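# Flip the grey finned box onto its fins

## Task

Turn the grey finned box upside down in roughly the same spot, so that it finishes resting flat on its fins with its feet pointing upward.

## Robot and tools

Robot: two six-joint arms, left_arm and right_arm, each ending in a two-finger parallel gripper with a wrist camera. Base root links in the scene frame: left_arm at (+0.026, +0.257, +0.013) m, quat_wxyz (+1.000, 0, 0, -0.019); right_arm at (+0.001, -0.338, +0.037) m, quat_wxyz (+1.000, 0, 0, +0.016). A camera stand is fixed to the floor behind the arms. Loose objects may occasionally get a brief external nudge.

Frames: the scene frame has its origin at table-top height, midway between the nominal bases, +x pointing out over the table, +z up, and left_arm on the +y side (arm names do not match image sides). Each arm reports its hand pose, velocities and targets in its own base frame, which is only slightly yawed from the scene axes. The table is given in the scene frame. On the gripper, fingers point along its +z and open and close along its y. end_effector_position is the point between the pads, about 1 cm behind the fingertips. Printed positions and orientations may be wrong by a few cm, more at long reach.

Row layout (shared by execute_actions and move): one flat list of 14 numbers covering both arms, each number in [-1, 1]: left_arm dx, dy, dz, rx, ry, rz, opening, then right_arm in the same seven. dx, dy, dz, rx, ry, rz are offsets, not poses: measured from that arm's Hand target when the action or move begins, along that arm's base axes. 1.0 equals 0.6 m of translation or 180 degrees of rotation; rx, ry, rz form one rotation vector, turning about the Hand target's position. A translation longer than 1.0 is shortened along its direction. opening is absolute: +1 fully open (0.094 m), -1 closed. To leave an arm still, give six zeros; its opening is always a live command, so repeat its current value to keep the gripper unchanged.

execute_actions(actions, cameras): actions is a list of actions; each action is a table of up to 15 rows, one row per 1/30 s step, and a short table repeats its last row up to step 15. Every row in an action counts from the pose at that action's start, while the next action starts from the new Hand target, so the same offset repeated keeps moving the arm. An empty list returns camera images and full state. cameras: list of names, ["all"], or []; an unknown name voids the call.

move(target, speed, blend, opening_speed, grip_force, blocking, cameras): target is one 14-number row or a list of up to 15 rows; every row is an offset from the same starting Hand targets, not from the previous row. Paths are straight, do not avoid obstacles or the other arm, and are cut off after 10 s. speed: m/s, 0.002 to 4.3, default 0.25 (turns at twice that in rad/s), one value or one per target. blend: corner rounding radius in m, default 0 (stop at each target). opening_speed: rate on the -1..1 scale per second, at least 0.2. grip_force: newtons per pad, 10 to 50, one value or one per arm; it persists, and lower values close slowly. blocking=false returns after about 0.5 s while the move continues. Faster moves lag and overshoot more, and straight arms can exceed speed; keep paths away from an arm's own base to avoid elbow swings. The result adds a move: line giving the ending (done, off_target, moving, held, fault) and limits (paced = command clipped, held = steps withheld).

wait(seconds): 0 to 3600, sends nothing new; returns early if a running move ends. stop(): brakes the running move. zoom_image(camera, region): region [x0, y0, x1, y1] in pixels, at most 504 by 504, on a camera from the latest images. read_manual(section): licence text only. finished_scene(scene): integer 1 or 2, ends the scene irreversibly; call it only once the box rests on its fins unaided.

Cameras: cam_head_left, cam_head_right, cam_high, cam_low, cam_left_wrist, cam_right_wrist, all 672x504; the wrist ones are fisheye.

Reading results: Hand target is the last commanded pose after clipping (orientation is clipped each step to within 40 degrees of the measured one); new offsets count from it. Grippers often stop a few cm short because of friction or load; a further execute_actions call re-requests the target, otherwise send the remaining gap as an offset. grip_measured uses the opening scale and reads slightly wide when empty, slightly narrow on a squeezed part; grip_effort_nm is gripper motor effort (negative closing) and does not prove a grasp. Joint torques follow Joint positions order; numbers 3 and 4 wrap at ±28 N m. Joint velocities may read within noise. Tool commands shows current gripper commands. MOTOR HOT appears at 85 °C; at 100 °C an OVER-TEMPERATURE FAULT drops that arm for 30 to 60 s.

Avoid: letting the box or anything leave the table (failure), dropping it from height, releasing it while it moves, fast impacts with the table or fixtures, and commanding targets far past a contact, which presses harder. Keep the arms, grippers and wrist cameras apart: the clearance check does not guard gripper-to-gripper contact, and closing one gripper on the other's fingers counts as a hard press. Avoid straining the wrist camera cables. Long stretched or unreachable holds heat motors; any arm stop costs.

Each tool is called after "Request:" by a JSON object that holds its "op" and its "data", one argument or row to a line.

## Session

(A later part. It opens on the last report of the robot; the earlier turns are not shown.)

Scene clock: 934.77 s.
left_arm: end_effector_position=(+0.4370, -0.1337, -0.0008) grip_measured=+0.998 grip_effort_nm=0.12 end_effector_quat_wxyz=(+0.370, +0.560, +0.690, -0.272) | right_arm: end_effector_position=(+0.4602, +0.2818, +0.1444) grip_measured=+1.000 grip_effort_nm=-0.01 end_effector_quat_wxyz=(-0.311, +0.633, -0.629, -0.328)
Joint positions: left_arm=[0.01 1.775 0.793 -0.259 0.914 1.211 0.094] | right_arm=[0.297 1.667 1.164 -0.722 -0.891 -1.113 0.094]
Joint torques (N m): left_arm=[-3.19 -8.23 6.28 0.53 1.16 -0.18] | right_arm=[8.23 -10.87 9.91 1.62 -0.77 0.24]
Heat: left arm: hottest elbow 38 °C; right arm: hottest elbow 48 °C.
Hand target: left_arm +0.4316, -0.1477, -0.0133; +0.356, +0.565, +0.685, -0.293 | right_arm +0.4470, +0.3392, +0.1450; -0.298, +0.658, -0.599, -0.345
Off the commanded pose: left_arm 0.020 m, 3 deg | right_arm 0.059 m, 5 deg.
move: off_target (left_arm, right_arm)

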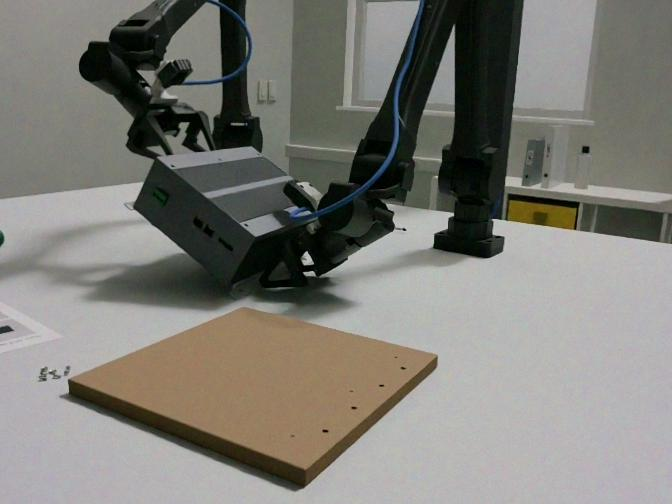

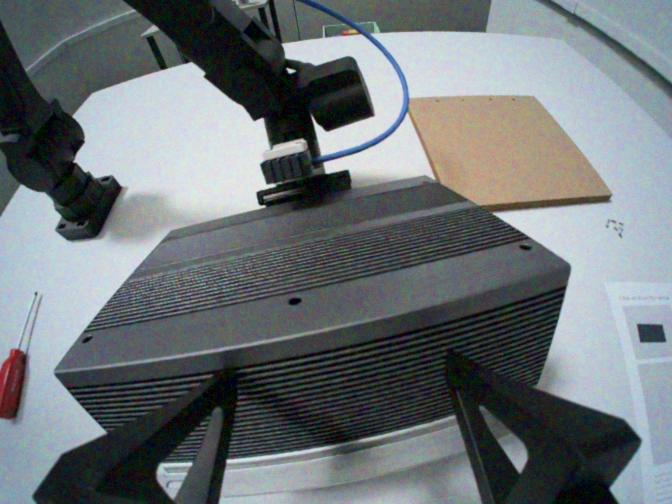

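Request:
{"op": "move", "data": {
  "target": [0,0.015,0,0,0,0,1,0,0.004,0.005,-0.03,0,0,1],
  "speed": 0.03
}}

Request:
{"op": "move", "data": {
  "target": [0,0.02,0,0,0,0,1,0,0.004,0.004,-0.03,0,0,1],
  "speed": 0.03,
  "cameras": ["cam_low","cam_right_wrist"]
}}

Scene clock: 950.63 s.
left_arm: end_effector_position=(+0.4329, -0.1327, +0.0010) grip_measured=+0.998 grip_effort_nm=0.12 end_effector_quat_wxyz=(+0.368, +0.558, +0.687, -0.284) | right_arm: end_effector_position=(+0.4577, +0.2858, +0.1439) grip_measured=+1.000 grip_effort_nm=-0.01 end_effector_quat_wxyz=(-0.273, +0.648, -0.647, -0.296)
Joint positions: left_arm=[0.018 1.776 0.797 -0.296 0.935 1.232 0.094] | right_arm=[0.329 1.664 1.205 -0.811 -0.786 -1.118 0.094]
Joint torques (N m): left_arm=[-1.9 -8.06 6.45 0.68 0.61 0] | right_arm=[7.36 -10.75 10.59 1.14 -1.38 0.16]
Heat: left arm: hottest elbow 38 °C; right arm: hottest elbow 47 °C.
Hand target: left_arm +0.4315, -0.1388, -0.0133; +0.356, +0.565, +0.685, -0.293 | right_arm +0.4470, +0.3414, +0.1480; -0.267, +0.672, -0.615, -0.316
Off the commanded pose: left_arm 0.016 m, 2 deg | right_arm 0.057 m, 5 deg.
move: off_target (left_arm, right_arm)

Scene clock: 952.60 s.
left_arm: end_effector_position=(+0.4286, -0.1279, -0.0022) grip_measured=+0.998 grip_effort_nm=0.12 end_effector_quat_wxyz=(+0.366, +0.567, +0.680, -0.287) | right_arm: end_effector_position=(+0.4327, +0.3369, +0.1384) grip_measured=+1.000 grip_effort_nm=-0.01 end_effector_quat_wxyz=(-0.225, +0.683, -0.631, -0.291)
Joint positions: left_arm=[0.032 1.785 0.802 -0.335 0.945 1.292 0.094] | right_arm=[0.452 1.699 1.265 -0.88 -0.716 -1.099 0.094]
Joint torques (N m): left_arm=[-0.67 -8.53 6.67 0.47 0.5 -0.15] | right_arm=[-1.2 -11.81 10.78 0.66 -0.48 0.01]
Heat: left arm: hottest elbow 38 °C; right arm: hottest elbow 48 °C.
Hand target: left_arm +0.4315, -0.1267, -0.0132; +0.356, +0.565, +0.685, -0.293 | right_arm +0.4471, +0.3439, +0.1504; -0.235, +0.683, -0.629, -0.287
Off the commanded pose: left_arm 0.011 m, 1 deg | right_arm 0.020 m, 1 deg.
move: off_target (left_arm, right_arm)

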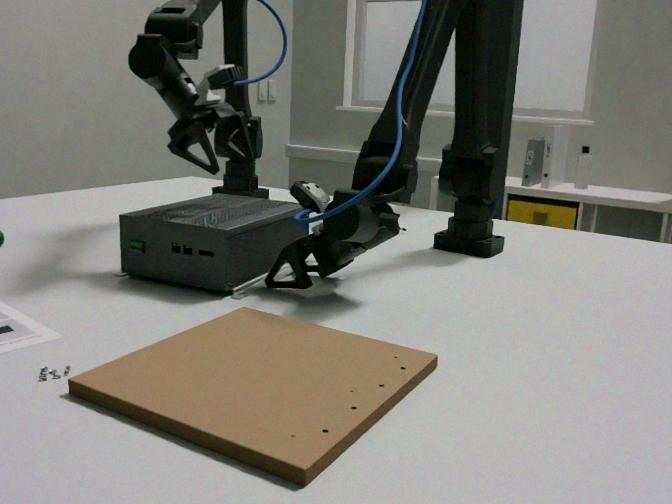

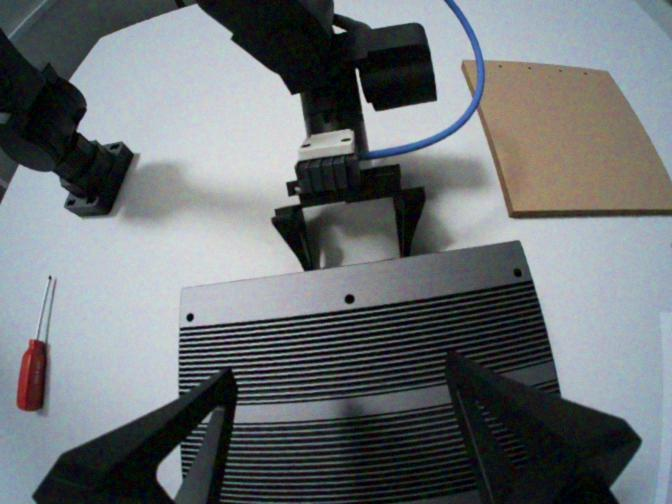

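Request:
{"op": "move", "data": {
  "target": [0,0.03,0.0,0,0,0,1,0,-0.2,0.1,0,0,0,1],
  "speed": 0.15,
  "cameras": ["all"]
}}

Scene clock: 1068.23 s.
left_arm: end_effector_position=(+0.4263, -0.1148, -0.0026) grip_measured=+0.998 grip_effort_nm=0.12 end_effector_quat_wxyz=(+0.364, +0.571, +0.677, -0.290) | right_arm: end_effector_position=(+0.4332, +0.2231, +0.1876) grip_measured=+1.000 grip_effort_nm=-0.01 end_effector_quat_wxyz=(-0.212, +0.676, -0.639, -0.299)
Joint positions: left_arm=[0.066 1.792 0.816 -0.406 0.955 1.369 0.094] | right_arm=[0.23 1.606 1.293 -1.226 -0.751 -1.385 0.094]
Joint torques (N m): left_arm=[0.26 -8.53 6.82 0.38 0.45 -0.15] | right_arm=[-1.55 -12.69 10.93 0.28 -0.83 -0.18]
Heat: left arm: hottest elbow 40 °C; right arm: hottest elbow 49 °C.
Hand target: left_arm +0.4315, -0.1088, -0.0133; +0.356, +0.565, +0.685, -0.293 | right_arm +0.4471, +0.2239, +0.2106; -0.235, +0.683, -0.629, -0.287
Off the commanded pose: left_arm 0.013 m, 1 deg | right_arm 0.027 m, 3 deg.
move: off_target (left_arm, right_arm)

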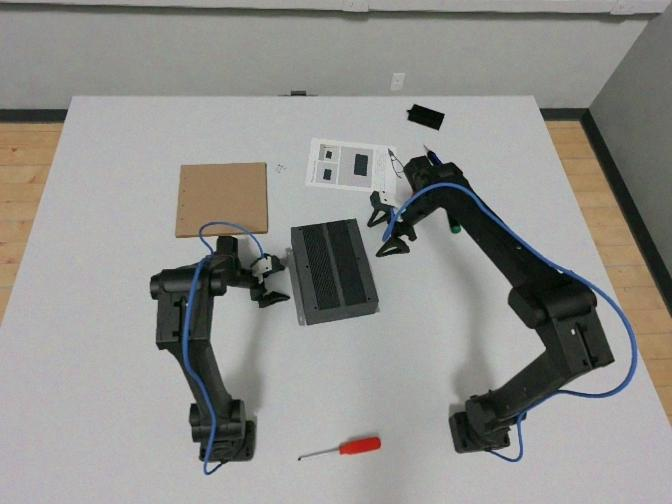

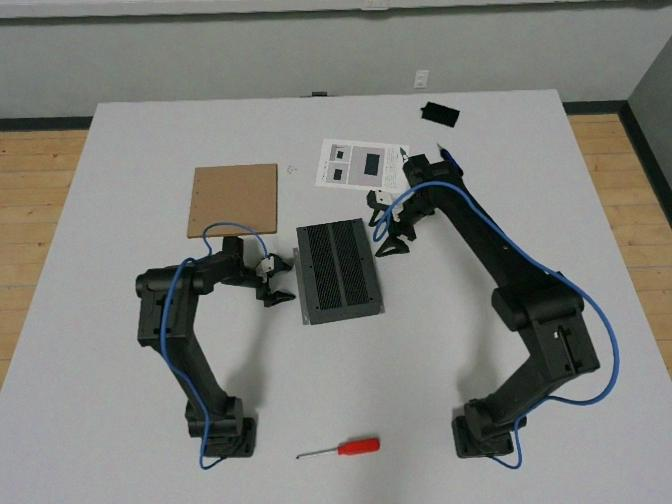

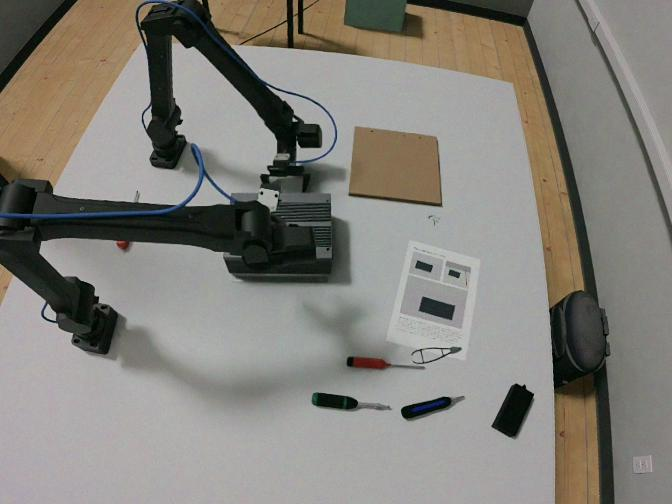

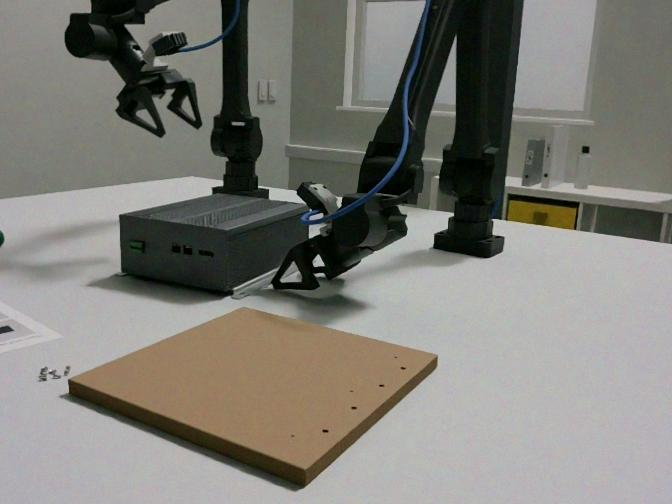

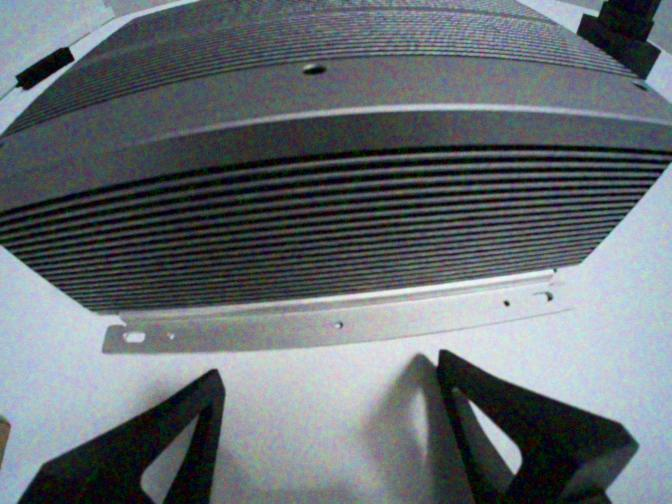

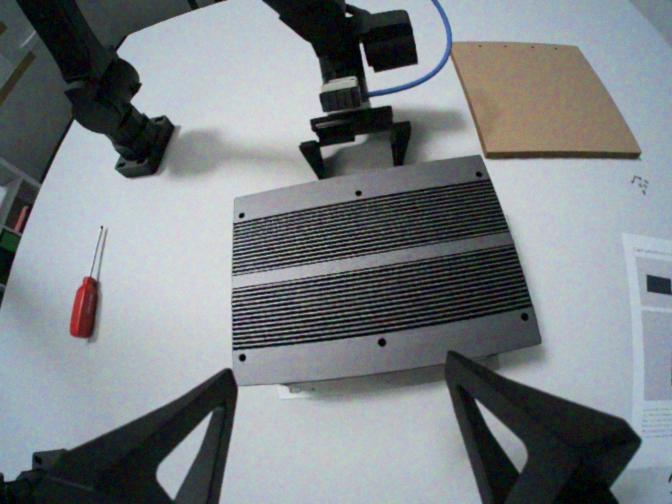

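Request:
{"op": "move", "data": {
  "target": [0,0,0,0,0,0,1,0.0248,-0.1565,-0.2,0.0474,0.390,-0.2813,0.447],
  "speed": 0.15,
  "cameras": ["cam_high","cam_low","cam_right_wrist"]
}}

Scene clock: 1153.23 s.
left_arm: end_effector_position=(+0.4263, -0.1148, -0.0026) grip_measured=+0.998 grip_effort_nm=0.12 end_effector_quat_wxyz=(+0.364, +0.571, +0.677, -0.290) | right_arm: end_effector_position=(+0.4581, +0.1355, +0.0931) grip_measured=+0.449 grip_effort_nm=-0.09 end_effector_quat_wxyz=(-0.022, -0.075, +0.842, +0.534)
Joint positions: left_arm=[0.066 1.792 0.816 -0.406 0.955 1.369 0.094] | right_arm=[-0.042 1.88 1.223 -1.26 -1.097 -0.432 0.068]
Joint torques (N m): left_arm=[0.21 -8.41 6.82 0.42 0.45 -0.14] | right_arm=[-1.26 -13.92 5.71 0.13 -0.9 -0.06]
Heat: left arm: hottest elbow 39 °C; right arm: hottest elbow 50 °C.
Hand target: left_arm +0.4315, -0.1088, -0.0132; +0.356, +0.565, +0.685, -0.293 | right_arm +0.4619, +0.1300, +0.0904; -0.018, -0.069, +0.841, +0.536
Off the commanded pose: left_arm 0.013 m, 1 deg | right_arm 0.007 m, 1 deg.
move: done

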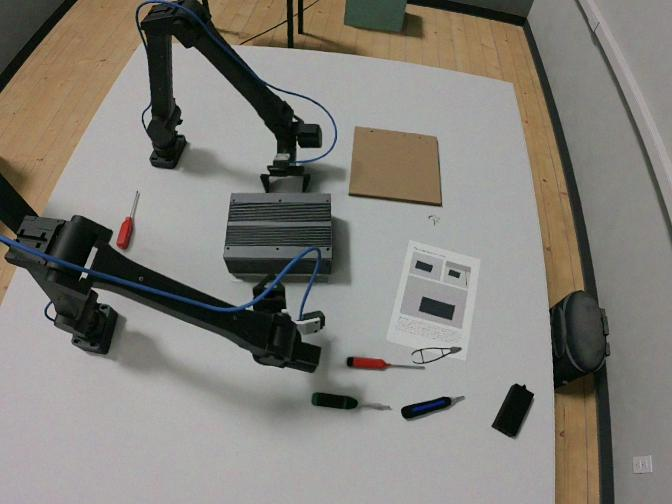

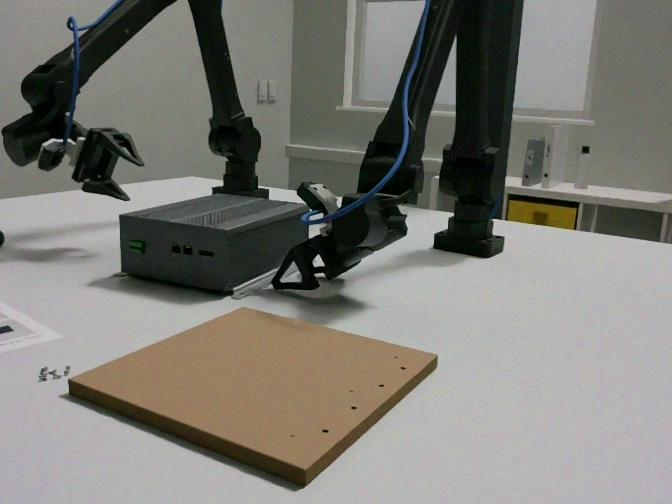

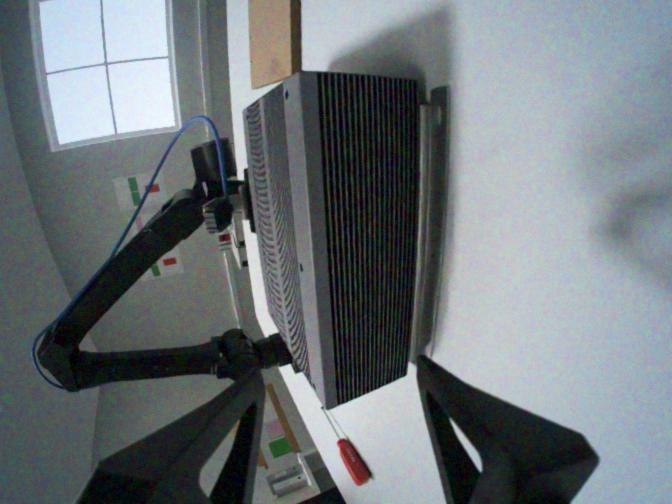

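Request:
{"op": "move", "data": {
  "target": [0,-0.06,0,0,0,0,1,-0.0107,0.0833,-0.134,0,0,0,0.447],
  "speed": 0.1,
  "cameras": ["cam_high","cam_low","cam_right_wrist"]
}}

Scene clock: 1171.87 s.
left_arm: end_effector_position=(+0.4341, -0.1315, -0.0026) grip_measured=+0.998 grip_effort_nm=0.12 end_effector_quat_wxyz=(+0.368, +0.567, +0.680, -0.284) | right_arm: end_effector_position=(+0.4553, +0.1743, +0.0110) grip_measured=+0.449 grip_effort_nm=-0.09 end_effector_quat_wxyz=(-0.018, -0.063, +0.843, +0.534)
Joint positions: left_arm=[0.022 1.792 0.809 -0.313 0.94 1.271 0.094] | right_arm=[0.039 1.984 1.117 -0.847 -1.122 -0.201 0.068]
Joint torques (N m): left_arm=[-3.49 -9.52 5.2 2.07 0.28 -0.61] | right_arm=[0.09 -13.98 4.75 0.68 -0.92 -0.08]
Heat: left arm: hottest elbow 39 °C; right arm: hottest elbow 48 °C.
Hand target: left_arm +0.4316, -0.1448, -0.0132; +0.356, +0.565, +0.685, -0.293 | right_arm +0.4555, +0.1800, +0.0101; -0.018, -0.069, +0.841, +0.536
Off the commanded pose: left_arm 0.017 m, 2 deg | right_arm 0.006 m, 1 deg.
move: off_target (left_arm)

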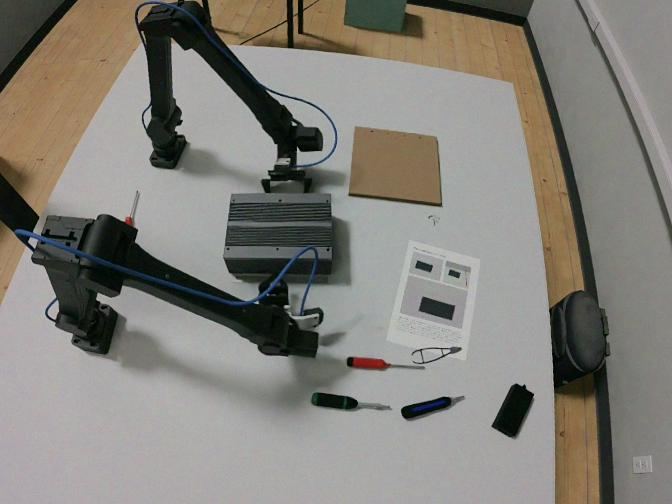

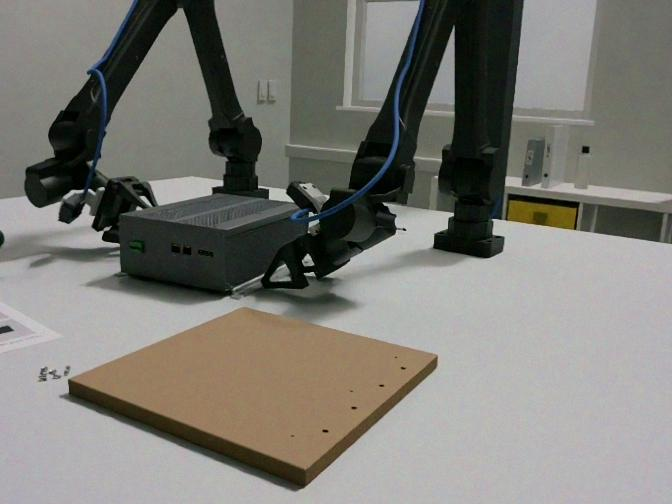

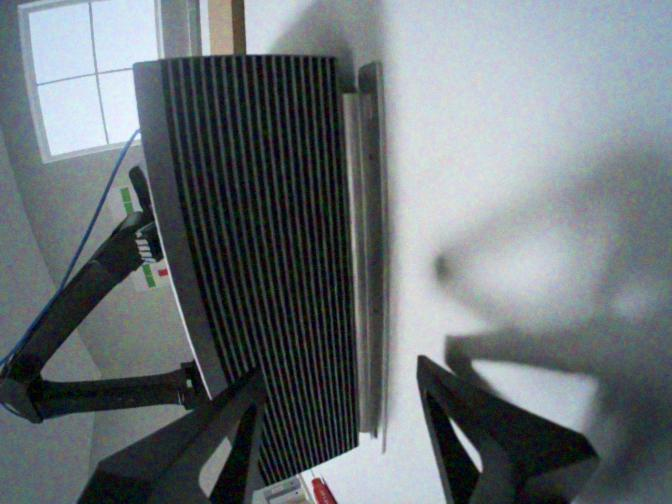

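Request:
{"op": "move", "data": {
  "target": [0,-0.02,0,0,0,0,1,-0.0052,0.045,0.0,0,0,0,0.447],
  "speed": 0.05,
  "cameras": ["cam_low","cam_right_wrist"]
}}

Scene clock: 1177.07 s.
left_arm: end_effector_position=(+0.4367, -0.1372, -0.0026) grip_measured=+0.998 grip_effort_nm=0.12 end_effector_quat_wxyz=(+0.370, +0.562, +0.684, -0.283) | right_arm: end_effector_position=(+0.4519, +0.1970, +0.0026) grip_measured=+0.448 grip_effort_nm=-0.07 end_effector_quat_wxyz=(-0.023, -0.055, +0.844, +0.534)
Joint positions: left_arm=[0.007 1.792 0.804 -0.271 0.935 1.224 0.094] | right_arm=[0.088 1.984 1.085 -0.715 -1.127 -0.07 0.068]
Joint torques (N m): left_arm=[-4.72 -9.76 5 2.1 0.12 -0.61] | right_arm=[0.79 -15.44 4.79 0.84 -0.94 -0.07]
Heat: left arm: hottest elbow 39 °C; right arm: hottest elbow 48 °C.
Hand target: left_arm +0.4314, -0.1568, -0.0134; +0.356, +0.565, +0.685, -0.293 | right_arm +0.4524, +0.2069, +0.0101; -0.018, -0.069, +0.841, +0.536
Off the commanded pose: left_arm 0.023 m, 2 deg | right_arm 0.012 m, 2 deg.
move: off_target (left_arm, right_arm)

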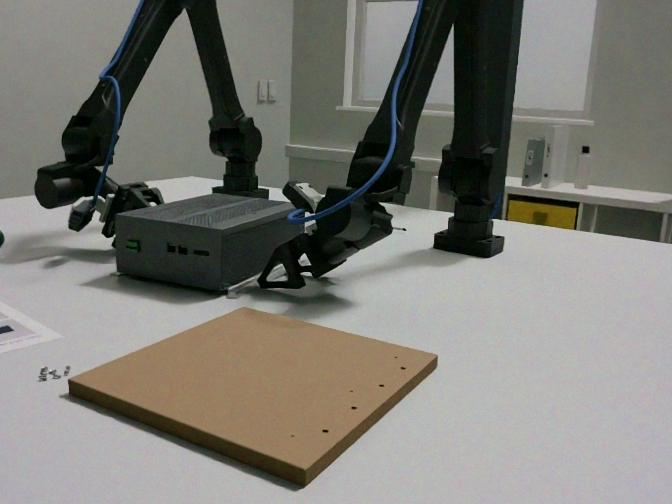

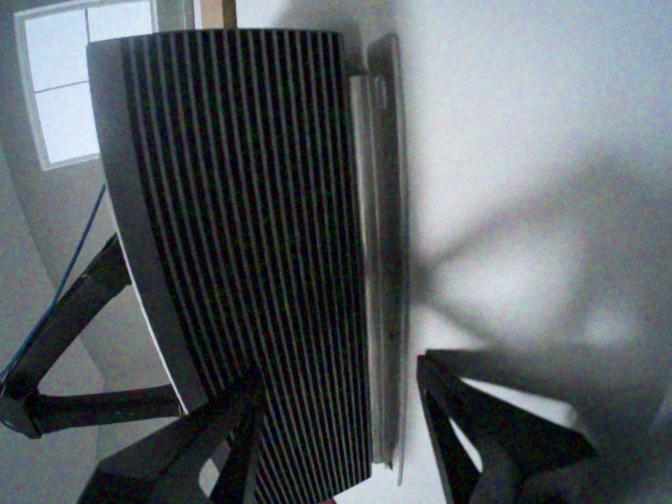

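Request:
{"op": "move", "data": {
  "target": [
    [0,-0.02,0,0,0,0,1,-0.005,0.04,0.03,0,0,0,0.447],
    [0,-0.025,0,0,0,0,1,-0.008,0.065,0.06,0,0,0,0.447]
  ],
  "speed": 0.04,
  "blend": 0.005,
  "cameras": ["cam_low","cam_right_wrist"]
}}

Scene clock: 1185.53 s.
left_arm: end_effector_position=(+0.4373, -0.1387, -0.0021) grip_measured=+0.998 grip_effort_nm=0.12 end_effector_quat_wxyz=(+0.372, +0.555, +0.690, -0.278) | right_arm: end_effector_position=(+0.4508, +0.1953, +0.0048) grip_measured=+0.446 grip_effort_nm=0.02 end_effector_quat_wxyz=(-0.027, -0.008, +0.857, +0.514)
Joint positions: left_arm=[0.001 1.783 0.79 -0.233 0.922 1.183 0.094] | right_arm=[0.092 1.937 1.037 -0.616 -1.081 0.107 0.068]
Joint torques (N m): left_arm=[-7.24 -9.17 5.39 2.5 0.16 -0.73] | right_arm=[7.12 -19.08 6.08 1.16 -2.8 -0.1]
Heat: left arm: hottest elbow 38 °C; right arm: hottest elbow 47 °C.
Hand target: left_arm +0.4316, -0.1718, -0.0132; +0.356, +0.565, +0.685, -0.293 | right_arm +0.4477, +0.2459, +0.0462; -0.017, -0.069, +0.841, +0.536
Off the commanded pose: left_arm 0.035 m, 3 deg | right_arm 0.065 m, 8 deg.
move: off_target (left_arm, right_arm)

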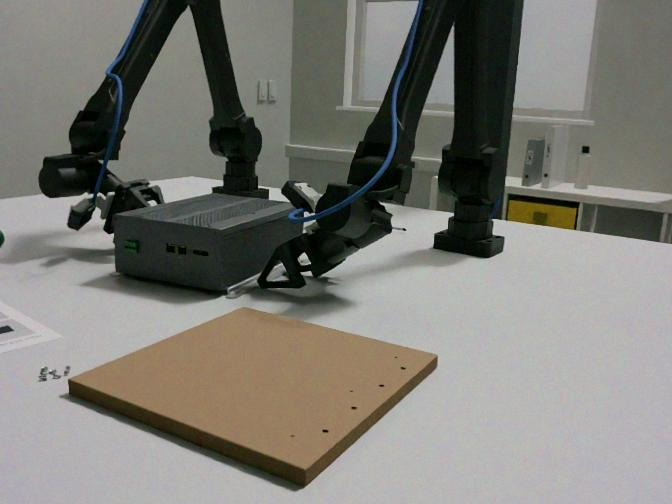

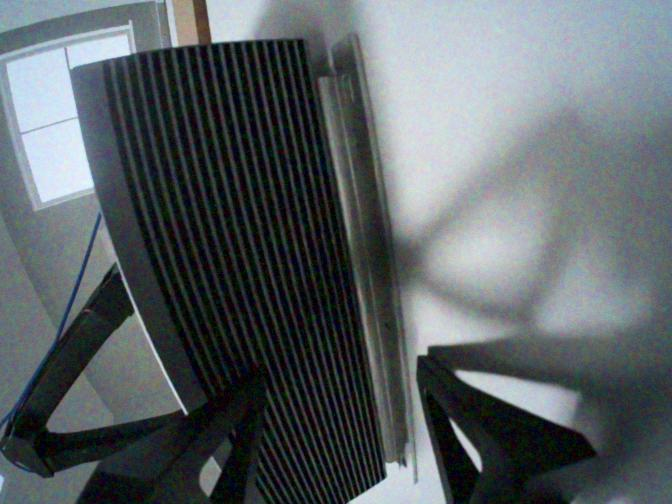

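Request:
{"op": "move", "data": {
  "target": [
    [0,-0.01,0,0,0,0,1,-0.002,0.015,0.03,0,0,0,0.447],
    [0,-0.015,0,0,0,0,1,-0.004,0.03,0.06,0,0,0,0.447]
  ],
  "speed": 0.04,
  "blend": 0.005,
  "cameras": ["cam_low","cam_right_wrist"]
}}

Scene clock: 1195.27 s.
left_arm: end_effector_position=(+0.4381, -0.1398, -0.0018) grip_measured=+0.998 grip_effort_nm=0.12 end_effector_quat_wxyz=(+0.372, +0.551, +0.695, -0.274) | right_arm: end_effector_position=(+0.4521, +0.2062, +0.0357) grip_measured=+0.446 grip_effort_nm=0.06 end_effector_quat_wxyz=(-0.024, +0.000, +0.861, +0.508)
Joint positions: left_arm=[-0.004 1.777 0.783 -0.21 0.91 1.155 0.094] | right_arm=[0.118 1.859 1.031 -0.616 -1.064 0.192 0.068]
Joint torques (N m): left_arm=[-8.59 -9 5.63 2.66 0.32 -0.75] | right_arm=[8.12 -19.25 7.28 0.84 -3.26 -0.11]
Heat: left arm: hottest elbow 38 °C; right arm: hottest elbow 46 °C.
Hand target: left_arm +0.4316, -0.1808, -0.0132; +0.356, +0.565, +0.685, -0.293 | right_arm +0.4452, +0.2640, +0.0821; -0.017, -0.069, +0.841, +0.536
Off the commanded pose: left_arm 0.043 m, 4 deg | right_arm 0.074 m, 9 deg.
move: off_target (left_arm, right_arm)

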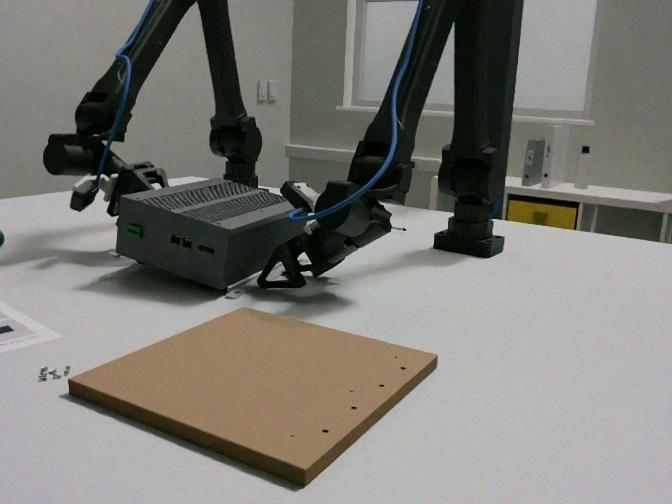

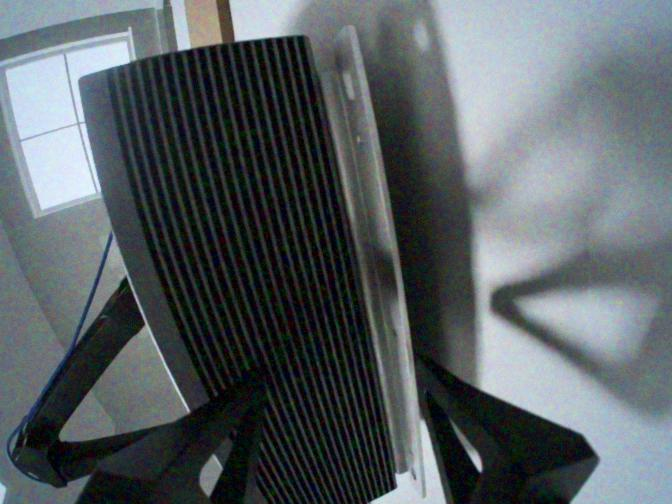

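Request:
{"op": "move", "data": {
  "target": [
    [0,-0.0,0,0,0,0,1,-0.002,0.018,0.03,0.015,0,0.01,0.447],
    [0,0,0,0,0,0,1,-0.004,0.035,0.06,0.03,0,0.02,0.447]
  ],
  "speed": 0.04,
  "blend": 0.005,
  "cameras": ["cam_low","cam_right_wrist"]
}}

Scene clock: 1208.93 s.
left_arm: end_effector_position=(+0.4392, -0.1427, -0.0017) grip_measured=+0.998 grip_effort_nm=0.12 end_effector_quat_wxyz=(+0.371, +0.549, +0.697, -0.272) | right_arm: end_effector_position=(+0.4481, +0.2257, +0.0725) grip_measured=+0.448 grip_effort_nm=-0.08 end_effector_quat_wxyz=(-0.020, -0.036, +0.844, +0.534)
Joint positions: left_arm=[-0.013 1.776 0.783 -0.2 0.902 1.137 0.094] | right_arm=[0.15 1.809 1.052 -0.667 -1.123 0.158 0.068]
Joint torques (N m): left_arm=[-7.77 -8.64 5.64 2.35 0.61 -0.57] | right_arm=[8.53 -16.15 9.69 -0.05 -4.7 -0.01]
Heat: left arm: hottest elbow 38 °C; right arm: hottest elbow 46 °C.
Hand target: left_arm +0.4316, -0.1807, -0.0133; +0.356, +0.565, +0.685, -0.293 | right_arm +0.4428, +0.2849, +0.1181; -0.031, -0.096, +0.812, +0.574
Off the commanded pose: left_arm 0.041 m, 4 deg | right_arm 0.075 m, 9 deg.
move: off_target (right_arm)

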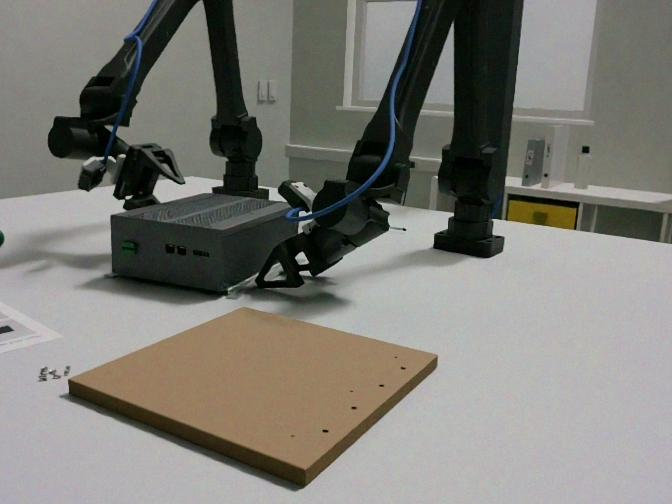

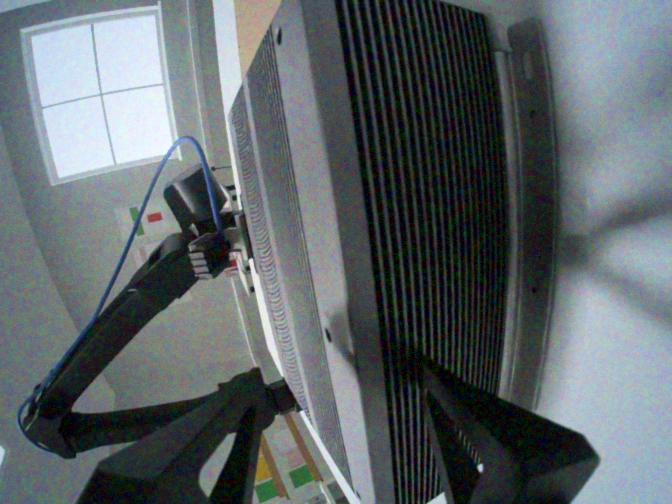

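Request:
{"op": "move", "data": {
  "target": [
    [0,0.05,0,0,0,0,1,0.021,-0.2,0,-0.03,0,-0.02,0.447],
    [0,0.05,0,0,0,0,1,0.021,-0.2,-0.18,-0.03,0,-0.02,0.447]
  ],
  "speed": 0.1,
  "cameras": ["cam_low","cam_right_wrist","cam_left_wrist"]
}}

Scene clock: 1239.40 s.
left_arm: end_effector_position=(+0.4284, -0.1534, -0.0019) grip_measured=+0.998 grip_effort_nm=0.12 end_effector_quat_wxyz=(+0.366, +0.569, +0.679, -0.287) | right_arm: end_effector_position=(+0.4524, +0.1657, +0.0112) grip_measured=+0.448 grip_effort_nm=-0.07 end_effector_quat_wxyz=(-0.026, -0.061, +0.841, +0.536)
Joint positions: left_arm=[-0.032 1.779 0.785 -0.245 0.927 1.196 0.094] | right_arm=[0.021 1.994 1.129 -0.916 -1.123 -0.257 0.068]
Joint torques (N m): left_arm=[-0.38 -8.35 6.71 0.53 0.58 -0.13] | right_arm=[-0.85 -13.74 4.97 0.64 -0.65 -0.25]
Heat: left arm: hottest elbow 38 °C; right arm: hottest wrist yaw 60 °C.
Hand target: left_arm +0.4315, -0.1508, -0.0133; +0.356, +0.565, +0.685, -0.293 | right_arm +0.4555, +0.1649, +0.0101; -0.018, -0.069, +0.841, +0.536
Off the commanded pose: left_arm 0.012 m, 2 deg | right_arm 0.003 m, 1 deg.
move: off_target (left_arm)
Images, in order (width x height): cam_low 672x504, cam_left_wrist 672x504, cam_right_wrist 672x504.

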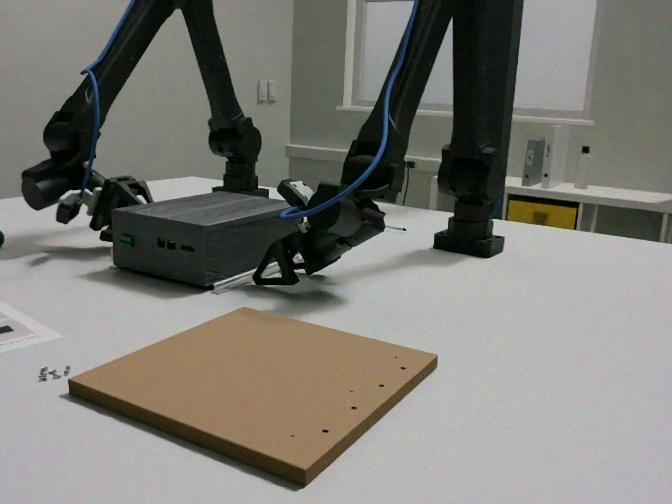

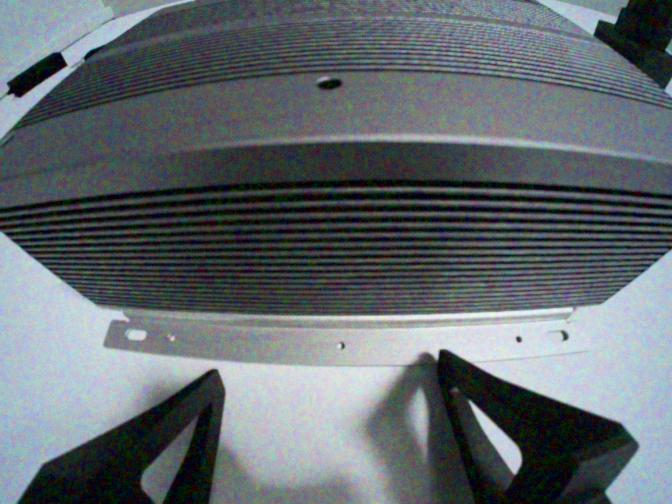

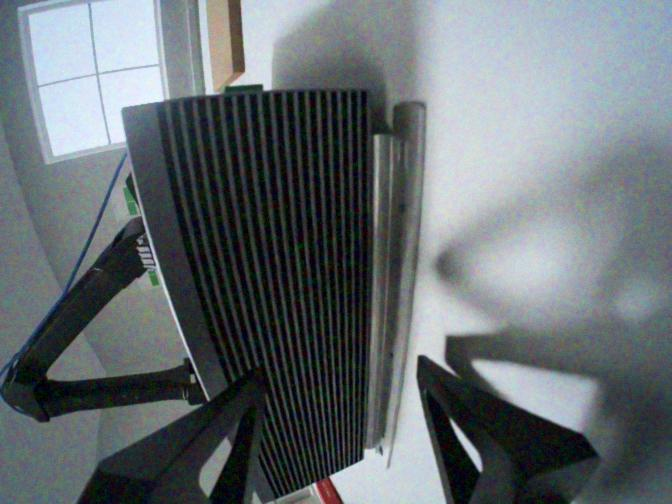

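Request:
{"op": "move", "data": {
  "target": [0,-0.01,0,0,0,0,1,-0.006,0.06,0.003,0,0,0,0.447],
  "speed": 0.05,
  "cameras": ["cam_right_wrist"]
}}

Scene clock: 1392.93 s.
left_arm: end_effector_position=(+0.4284, -0.1534, -0.0019) grip_measured=+0.998 grip_effort_nm=0.12 end_effector_quat_wxyz=(+0.366, +0.569, +0.679, -0.287) | right_arm: end_effector_position=(+0.4522, +0.1781, +0.0025) grip_measured=+0.448 grip_effort_nm=-0.06 end_effector_quat_wxyz=(-0.020, -0.042, +0.844, +0.534)
Joint positions: left_arm=[-0.032 1.779 0.785 -0.245 0.927 1.196 0.094] | right_arm=[0.047 1.983 1.082 -0.755 -1.126 -0.108 0.068]
Joint torques (N m): left_arm=[-1.49 -8.53 6.49 1.29 0.4 -0.36] | right_arm=[3.02 -15.97 5.29 1.06 -0.95 -0.08]
Heat: left arm: hottest elbow 40 °C; right arm: hottest elbow 41 °C.
Hand target: left_arm +0.4315, -0.1568, -0.0133; +0.356, +0.565, +0.685, -0.293 | right_arm +0.4519, +0.2010, +0.0119; -0.017, -0.069, +0.841, +0.536
Off the commanded pose: left_arm 0.012 m, 2 deg | right_arm 0.025 m, 3 deg.
move: off_target (left_arm, right_arm)

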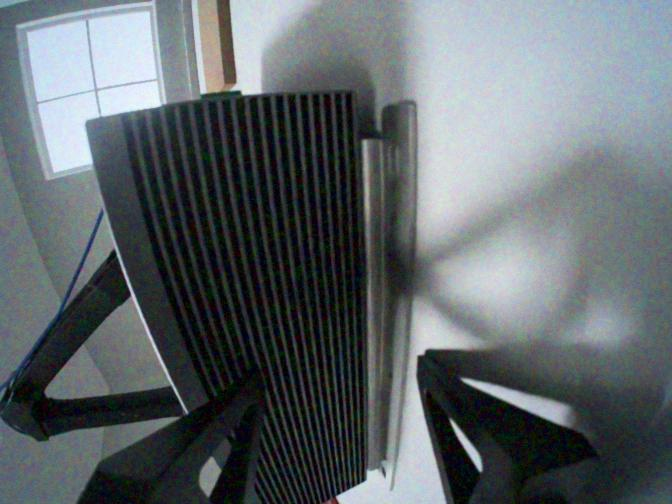

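Request:
{"op": "move", "data": {
  "target": [
    [0,-0.0625,0,0,0,0,1,-0.0075,0.0583,0.061,0,0,0,0.447],
    [0,-0.0625,0,0,0,0,1,-0.01,0.078,0.1085,0,0,0,0.447]
  ],
  "speed": 0.05,
  "blend": 0.005,
  "cameras": ["cam_right_wrist"]
}}

Scene clock: 1405.07 s.
left_arm: end_effector_position=(+0.4351, -0.1590, -0.0010) grip_measured=+0.998 grip_effort_nm=0.12 end_effector_quat_wxyz=(+0.370, +0.551, +0.694, -0.281) | right_arm: end_effector_position=(+0.4603, +0.1814, +0.0349) grip_measured=+0.445 grip_effort_nm=0.08 end_effector_quat_wxyz=(-0.011, +0.000, +0.860, +0.511)
Joint positions: left_arm=[-0.05 1.774 0.773 -0.165 0.903 1.093 0.094] | right_arm=[0.063 1.872 1.048 -0.67 -1.071 0.11 0.068]
Joint torques (N m): left_arm=[-7.65 -8.53 6.04 2.78 0.05 -0.64] | right_arm=[9.88 -18.9 6.38 0.4 -3.28 -0.11]
Heat: left arm: hottest elbow 40 °C; right arm: hottest elbow 41 °C.
Hand target: left_arm +0.4315, -0.1943, -0.0132; +0.356, +0.565, +0.685, -0.293 | right_arm +0.4459, +0.2477, +0.0770; -0.018, -0.069, +0.841, +0.536
Off the commanded pose: left_arm 0.038 m, 3 deg | right_arm 0.080 m, 9 deg.
move: off_target (left_arm, right_arm)

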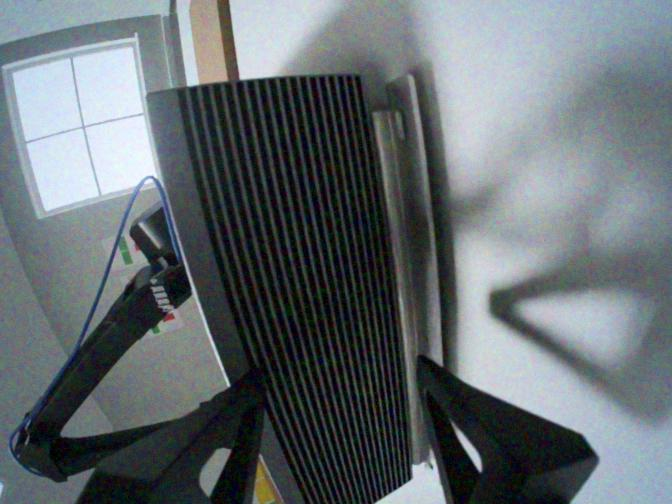

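Request:
{"op": "move", "data": {
  "target": [
    [0,0.05,0,0,0,0,1,0.012,-0.17,-0.02,0,0,0,0.447],
    [0,0.05,0,0,0,0,1,0.012,-0.17,-0.105,0,0,0,0.66]
  ],
  "speed": 0.12,
  "cameras": ["cam_right_wrist"]
}}

Scene clock: 1532.50 s.
left_arm: end_effector_position=(+0.4298, -0.1626, -0.0017) grip_measured=+0.998 grip_effort_nm=0.12 end_effector_quat_wxyz=(+0.367, +0.565, +0.681, -0.286) | right_arm: end_effector_position=(+0.4432, +0.1474, +0.0113) grip_measured=+0.658 grip_effort_nm=0.08 end_effector_quat_wxyz=(-0.033, -0.057, +0.841, +0.537)
Joint positions: left_arm=[-0.056 1.777 0.778 -0.198 0.916 1.144 0.094] | right_arm=[-0.019 1.997 1.126 -1.007 -1.113 -0.346 0.078]
Joint torques (N m): left_arm=[-1.14 -8.41 6.71 0.62 0.59 -0.13] | right_arm=[-1.44 -14.62 6.15 0.51 -0.62 -0.26]
Heat: left arm: hottest elbow 39 °C; right arm: hottest wrist yaw 55 °C.
Hand target: left_arm +0.4314, -0.1642, -0.0133; +0.356, +0.565, +0.685, -0.293 | right_arm +0.4531, +0.1457, +0.0140; -0.018, -0.069, +0.841, +0.536
Off the commanded pose: left_arm 0.012 m, 2 deg | right_arm 0.010 m, 2 deg.
move: off_target (left_arm)

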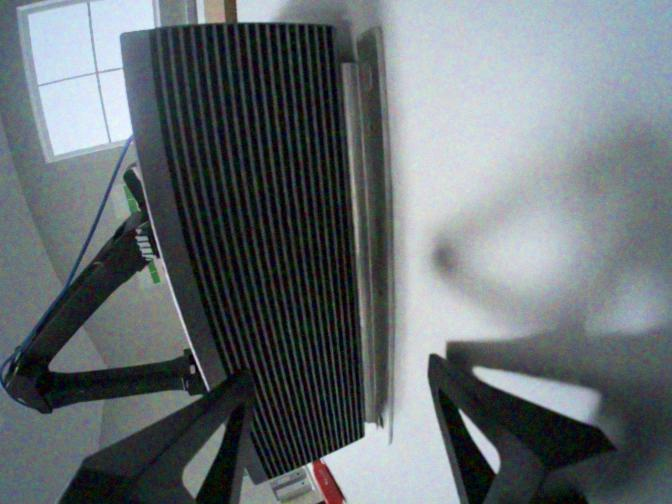

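Request:
{"op": "move", "data": {
  "target": [
    [0,-0.02,0,0,0,0,1,0.0115,0.054,0,0,0,0,0.66],
    [0.015,-0.1057,0,0,0,0,1,-0.0168,0.192,0.047,0,0,0,0.66],
    [0.015,-0.1057,0,0,0,0,1,-0.02,0.21,0.0758,0,0,0,0.66]
  ],
  "speed": 0.05,
  "blend": 0.005,
  "cameras": ["cam_right_wrist"]
}}

Scene clock: 1577.97 s.
left_arm: end_effector_position=(+0.4405, -0.1719, -0.0003) grip_measured=+0.998 grip_effort_nm=0.12 end_effector_quat_wxyz=(+0.369, +0.544, +0.702, -0.274) | right_arm: end_effector_position=(+0.4716, +0.1789, +0.0343) grip_measured=+0.658 grip_effort_nm=0.08 end_effector_quat_wxyz=(+0.013, +0.019, +0.858, +0.514)
Joint positions: left_arm=[-0.086 1.772 0.773 -0.111 0.869 1.015 0.094] | right_arm=[0.056 1.863 1.023 -0.538 -1.07 0.214 0.078]
Joint torques (N m): left_arm=[-10.81 -7.36 7.56 3.48 0.16 -0.87] | right_arm=[12.81 -16.73 5.46 0.9 -2.97 -0.17]
Heat: left arm: hottest elbow 38 °C; right arm: hottest wrist yaw 43 °C.
Hand target: left_arm +0.4405, -0.2277, -0.0133; +0.356, +0.565, +0.685, -0.293 | right_arm +0.4410, +0.2717, +0.0594; -0.018, -0.069, +0.841, +0.536
Off the commanded pose: left_arm 0.057 m, 4 deg | right_arm 0.101 m, 11 deg.
move: off_target (left_arm, right_arm)

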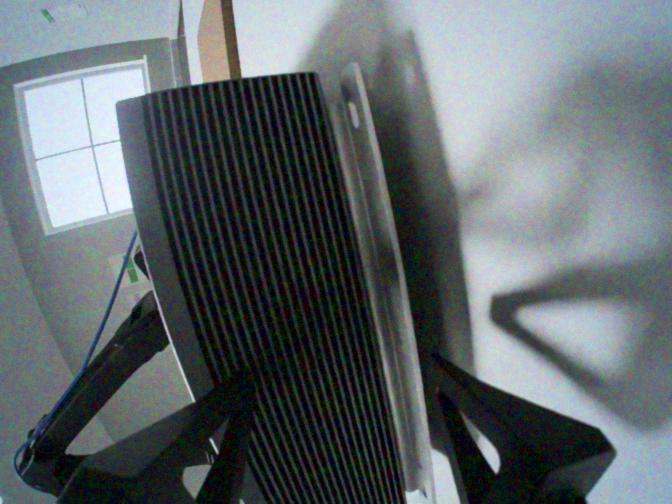

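Request:
{"op": "move", "data": {
  "target": [
    [0,0,0,0,0,0,1,-0.003,0.016,0.004,0,0,0,0.85],
    [0,0.01,0,0,0,0,1,-0.004,0.019,0.023,0,0,0,0.85]
  ],
  "speed": 0.03,
  "blend": 0.004,
  "cameras": ["cam_right_wrist","cam_low"]
}}

Scene clock: 1588.53 s.
left_arm: end_effector_position=(+0.4412, -0.1718, -0.0002) grip_measured=+0.998 grip_effort_nm=0.12 end_effector_quat_wxyz=(+0.369, +0.542, +0.704, -0.272) | right_arm: end_effector_position=(+0.4697, +0.1992, +0.0644) grip_measured=+0.847 grip_effort_nm=0.15 end_effector_quat_wxyz=(+0.018, +0.010, +0.851, +0.525)
Joint positions: left_arm=[-0.087 1.771 0.773 -0.107 0.865 1.008 0.094] | right_arm=[0.095 1.801 1.016 -0.512 -1.086 0.284 0.087]
Joint torques (N m): left_arm=[-9.64 -7.18 7.72 2.95 0.52 -0.63] | right_arm=[12.22 -14.27 5.96 1.06 -1.84 -0.25]
Heat: left arm: hottest elbow 39 °C; right arm: hottest wrist yaw 47 °C.
Hand target: left_arm +0.4406, -0.2217, -0.0132; +0.356, +0.565, +0.685, -0.293 | right_arm +0.4385, +0.2832, +0.0732; -0.018, -0.069, +0.841, +0.536
Off the commanded pose: left_arm 0.052 m, 4 deg | right_arm 0.090 m, 10 deg.
move: off_target (left_arm, right_arm)
Images, in order (width x height): cam_low 672x504, cam_right_wrist 672x504.

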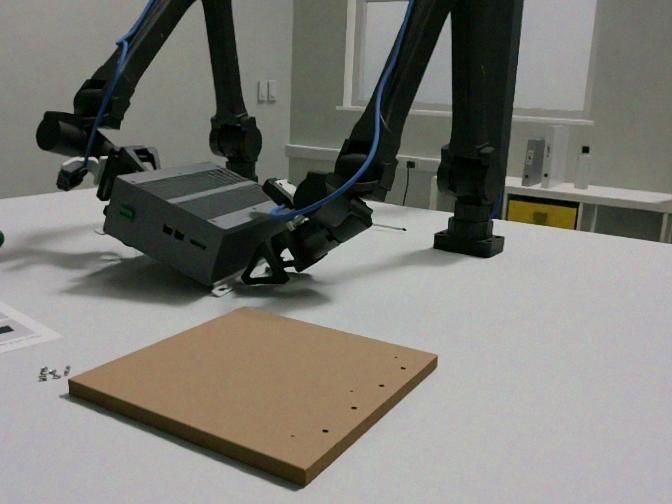

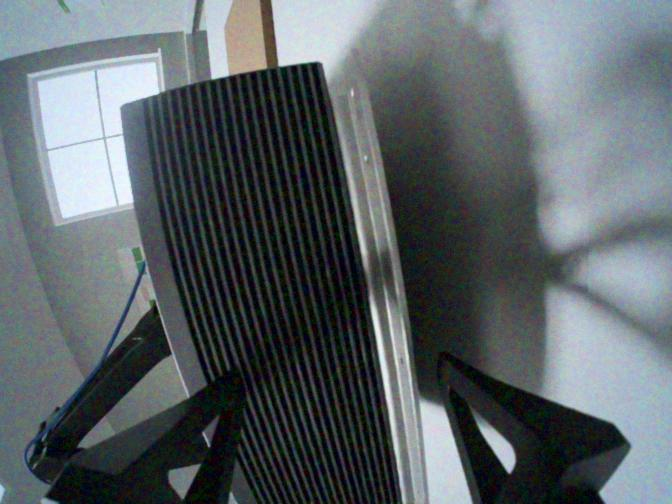

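Request:
{"op": "move", "data": {
  "target": [
    [0,0.01,0,0,0,0,1,-0.0015,0.008,0.02,0,0,0,0.85],
    [0,0.015,0,0,0,0,1,-0.002,0.014,0.036,0,0,0,0.85]
  ],
  "speed": 0.03,
  "blend": 0.004,
  "cameras": ["cam_right_wrist","cam_low"]
}}

Scene clock: 1598.57 s.
left_arm: end_effector_position=(+0.4411, -0.1714, -0.0002) grip_measured=+0.998 grip_effort_nm=0.12 end_effector_quat_wxyz=(+0.369, +0.543, +0.703, -0.272) | right_arm: end_effector_position=(+0.4654, +0.2285, +0.0960) grip_measured=+0.848 grip_effort_nm=0.10 end_effector_quat_wxyz=(+0.016, -0.010, +0.846, +0.533)
Joint positions: left_arm=[-0.086 1.771 0.772 -0.107 0.866 1.012 0.094] | right_arm=[0.154 1.747 1.031 -0.512 -1.095 0.34 0.087]
Joint torques (N m): left_arm=[-8.06 -7 7.92 2.14 0.82 -0.42] | right_arm=[9.76 -12.57 6.69 0.88 -1.06 -0.28]
Heat: left arm: hottest elbow 39 °C; right arm: hottest wrist yaw 46 °C.
Hand target: left_arm +0.4405, -0.2126, -0.0133; +0.356, +0.565, +0.685, -0.293 | right_arm +0.4375, +0.2915, +0.0948; -0.018, -0.069, +0.841, +0.536
Off the commanded pose: left_arm 0.043 m, 4 deg | right_arm 0.069 m, 8 deg.
move: off_target (left_arm, right_arm)
Images, in order (width x height): cam_low 672x504, cam_right_wrist 672x504.

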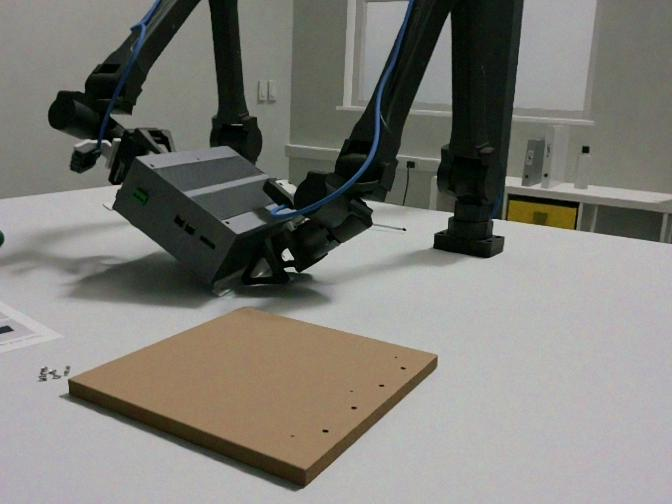

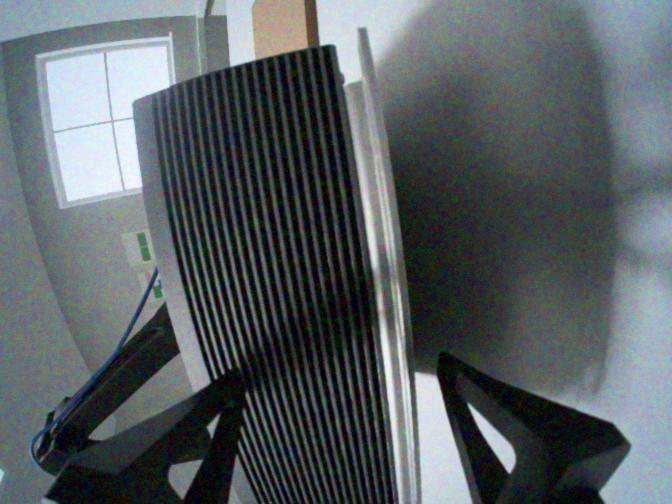

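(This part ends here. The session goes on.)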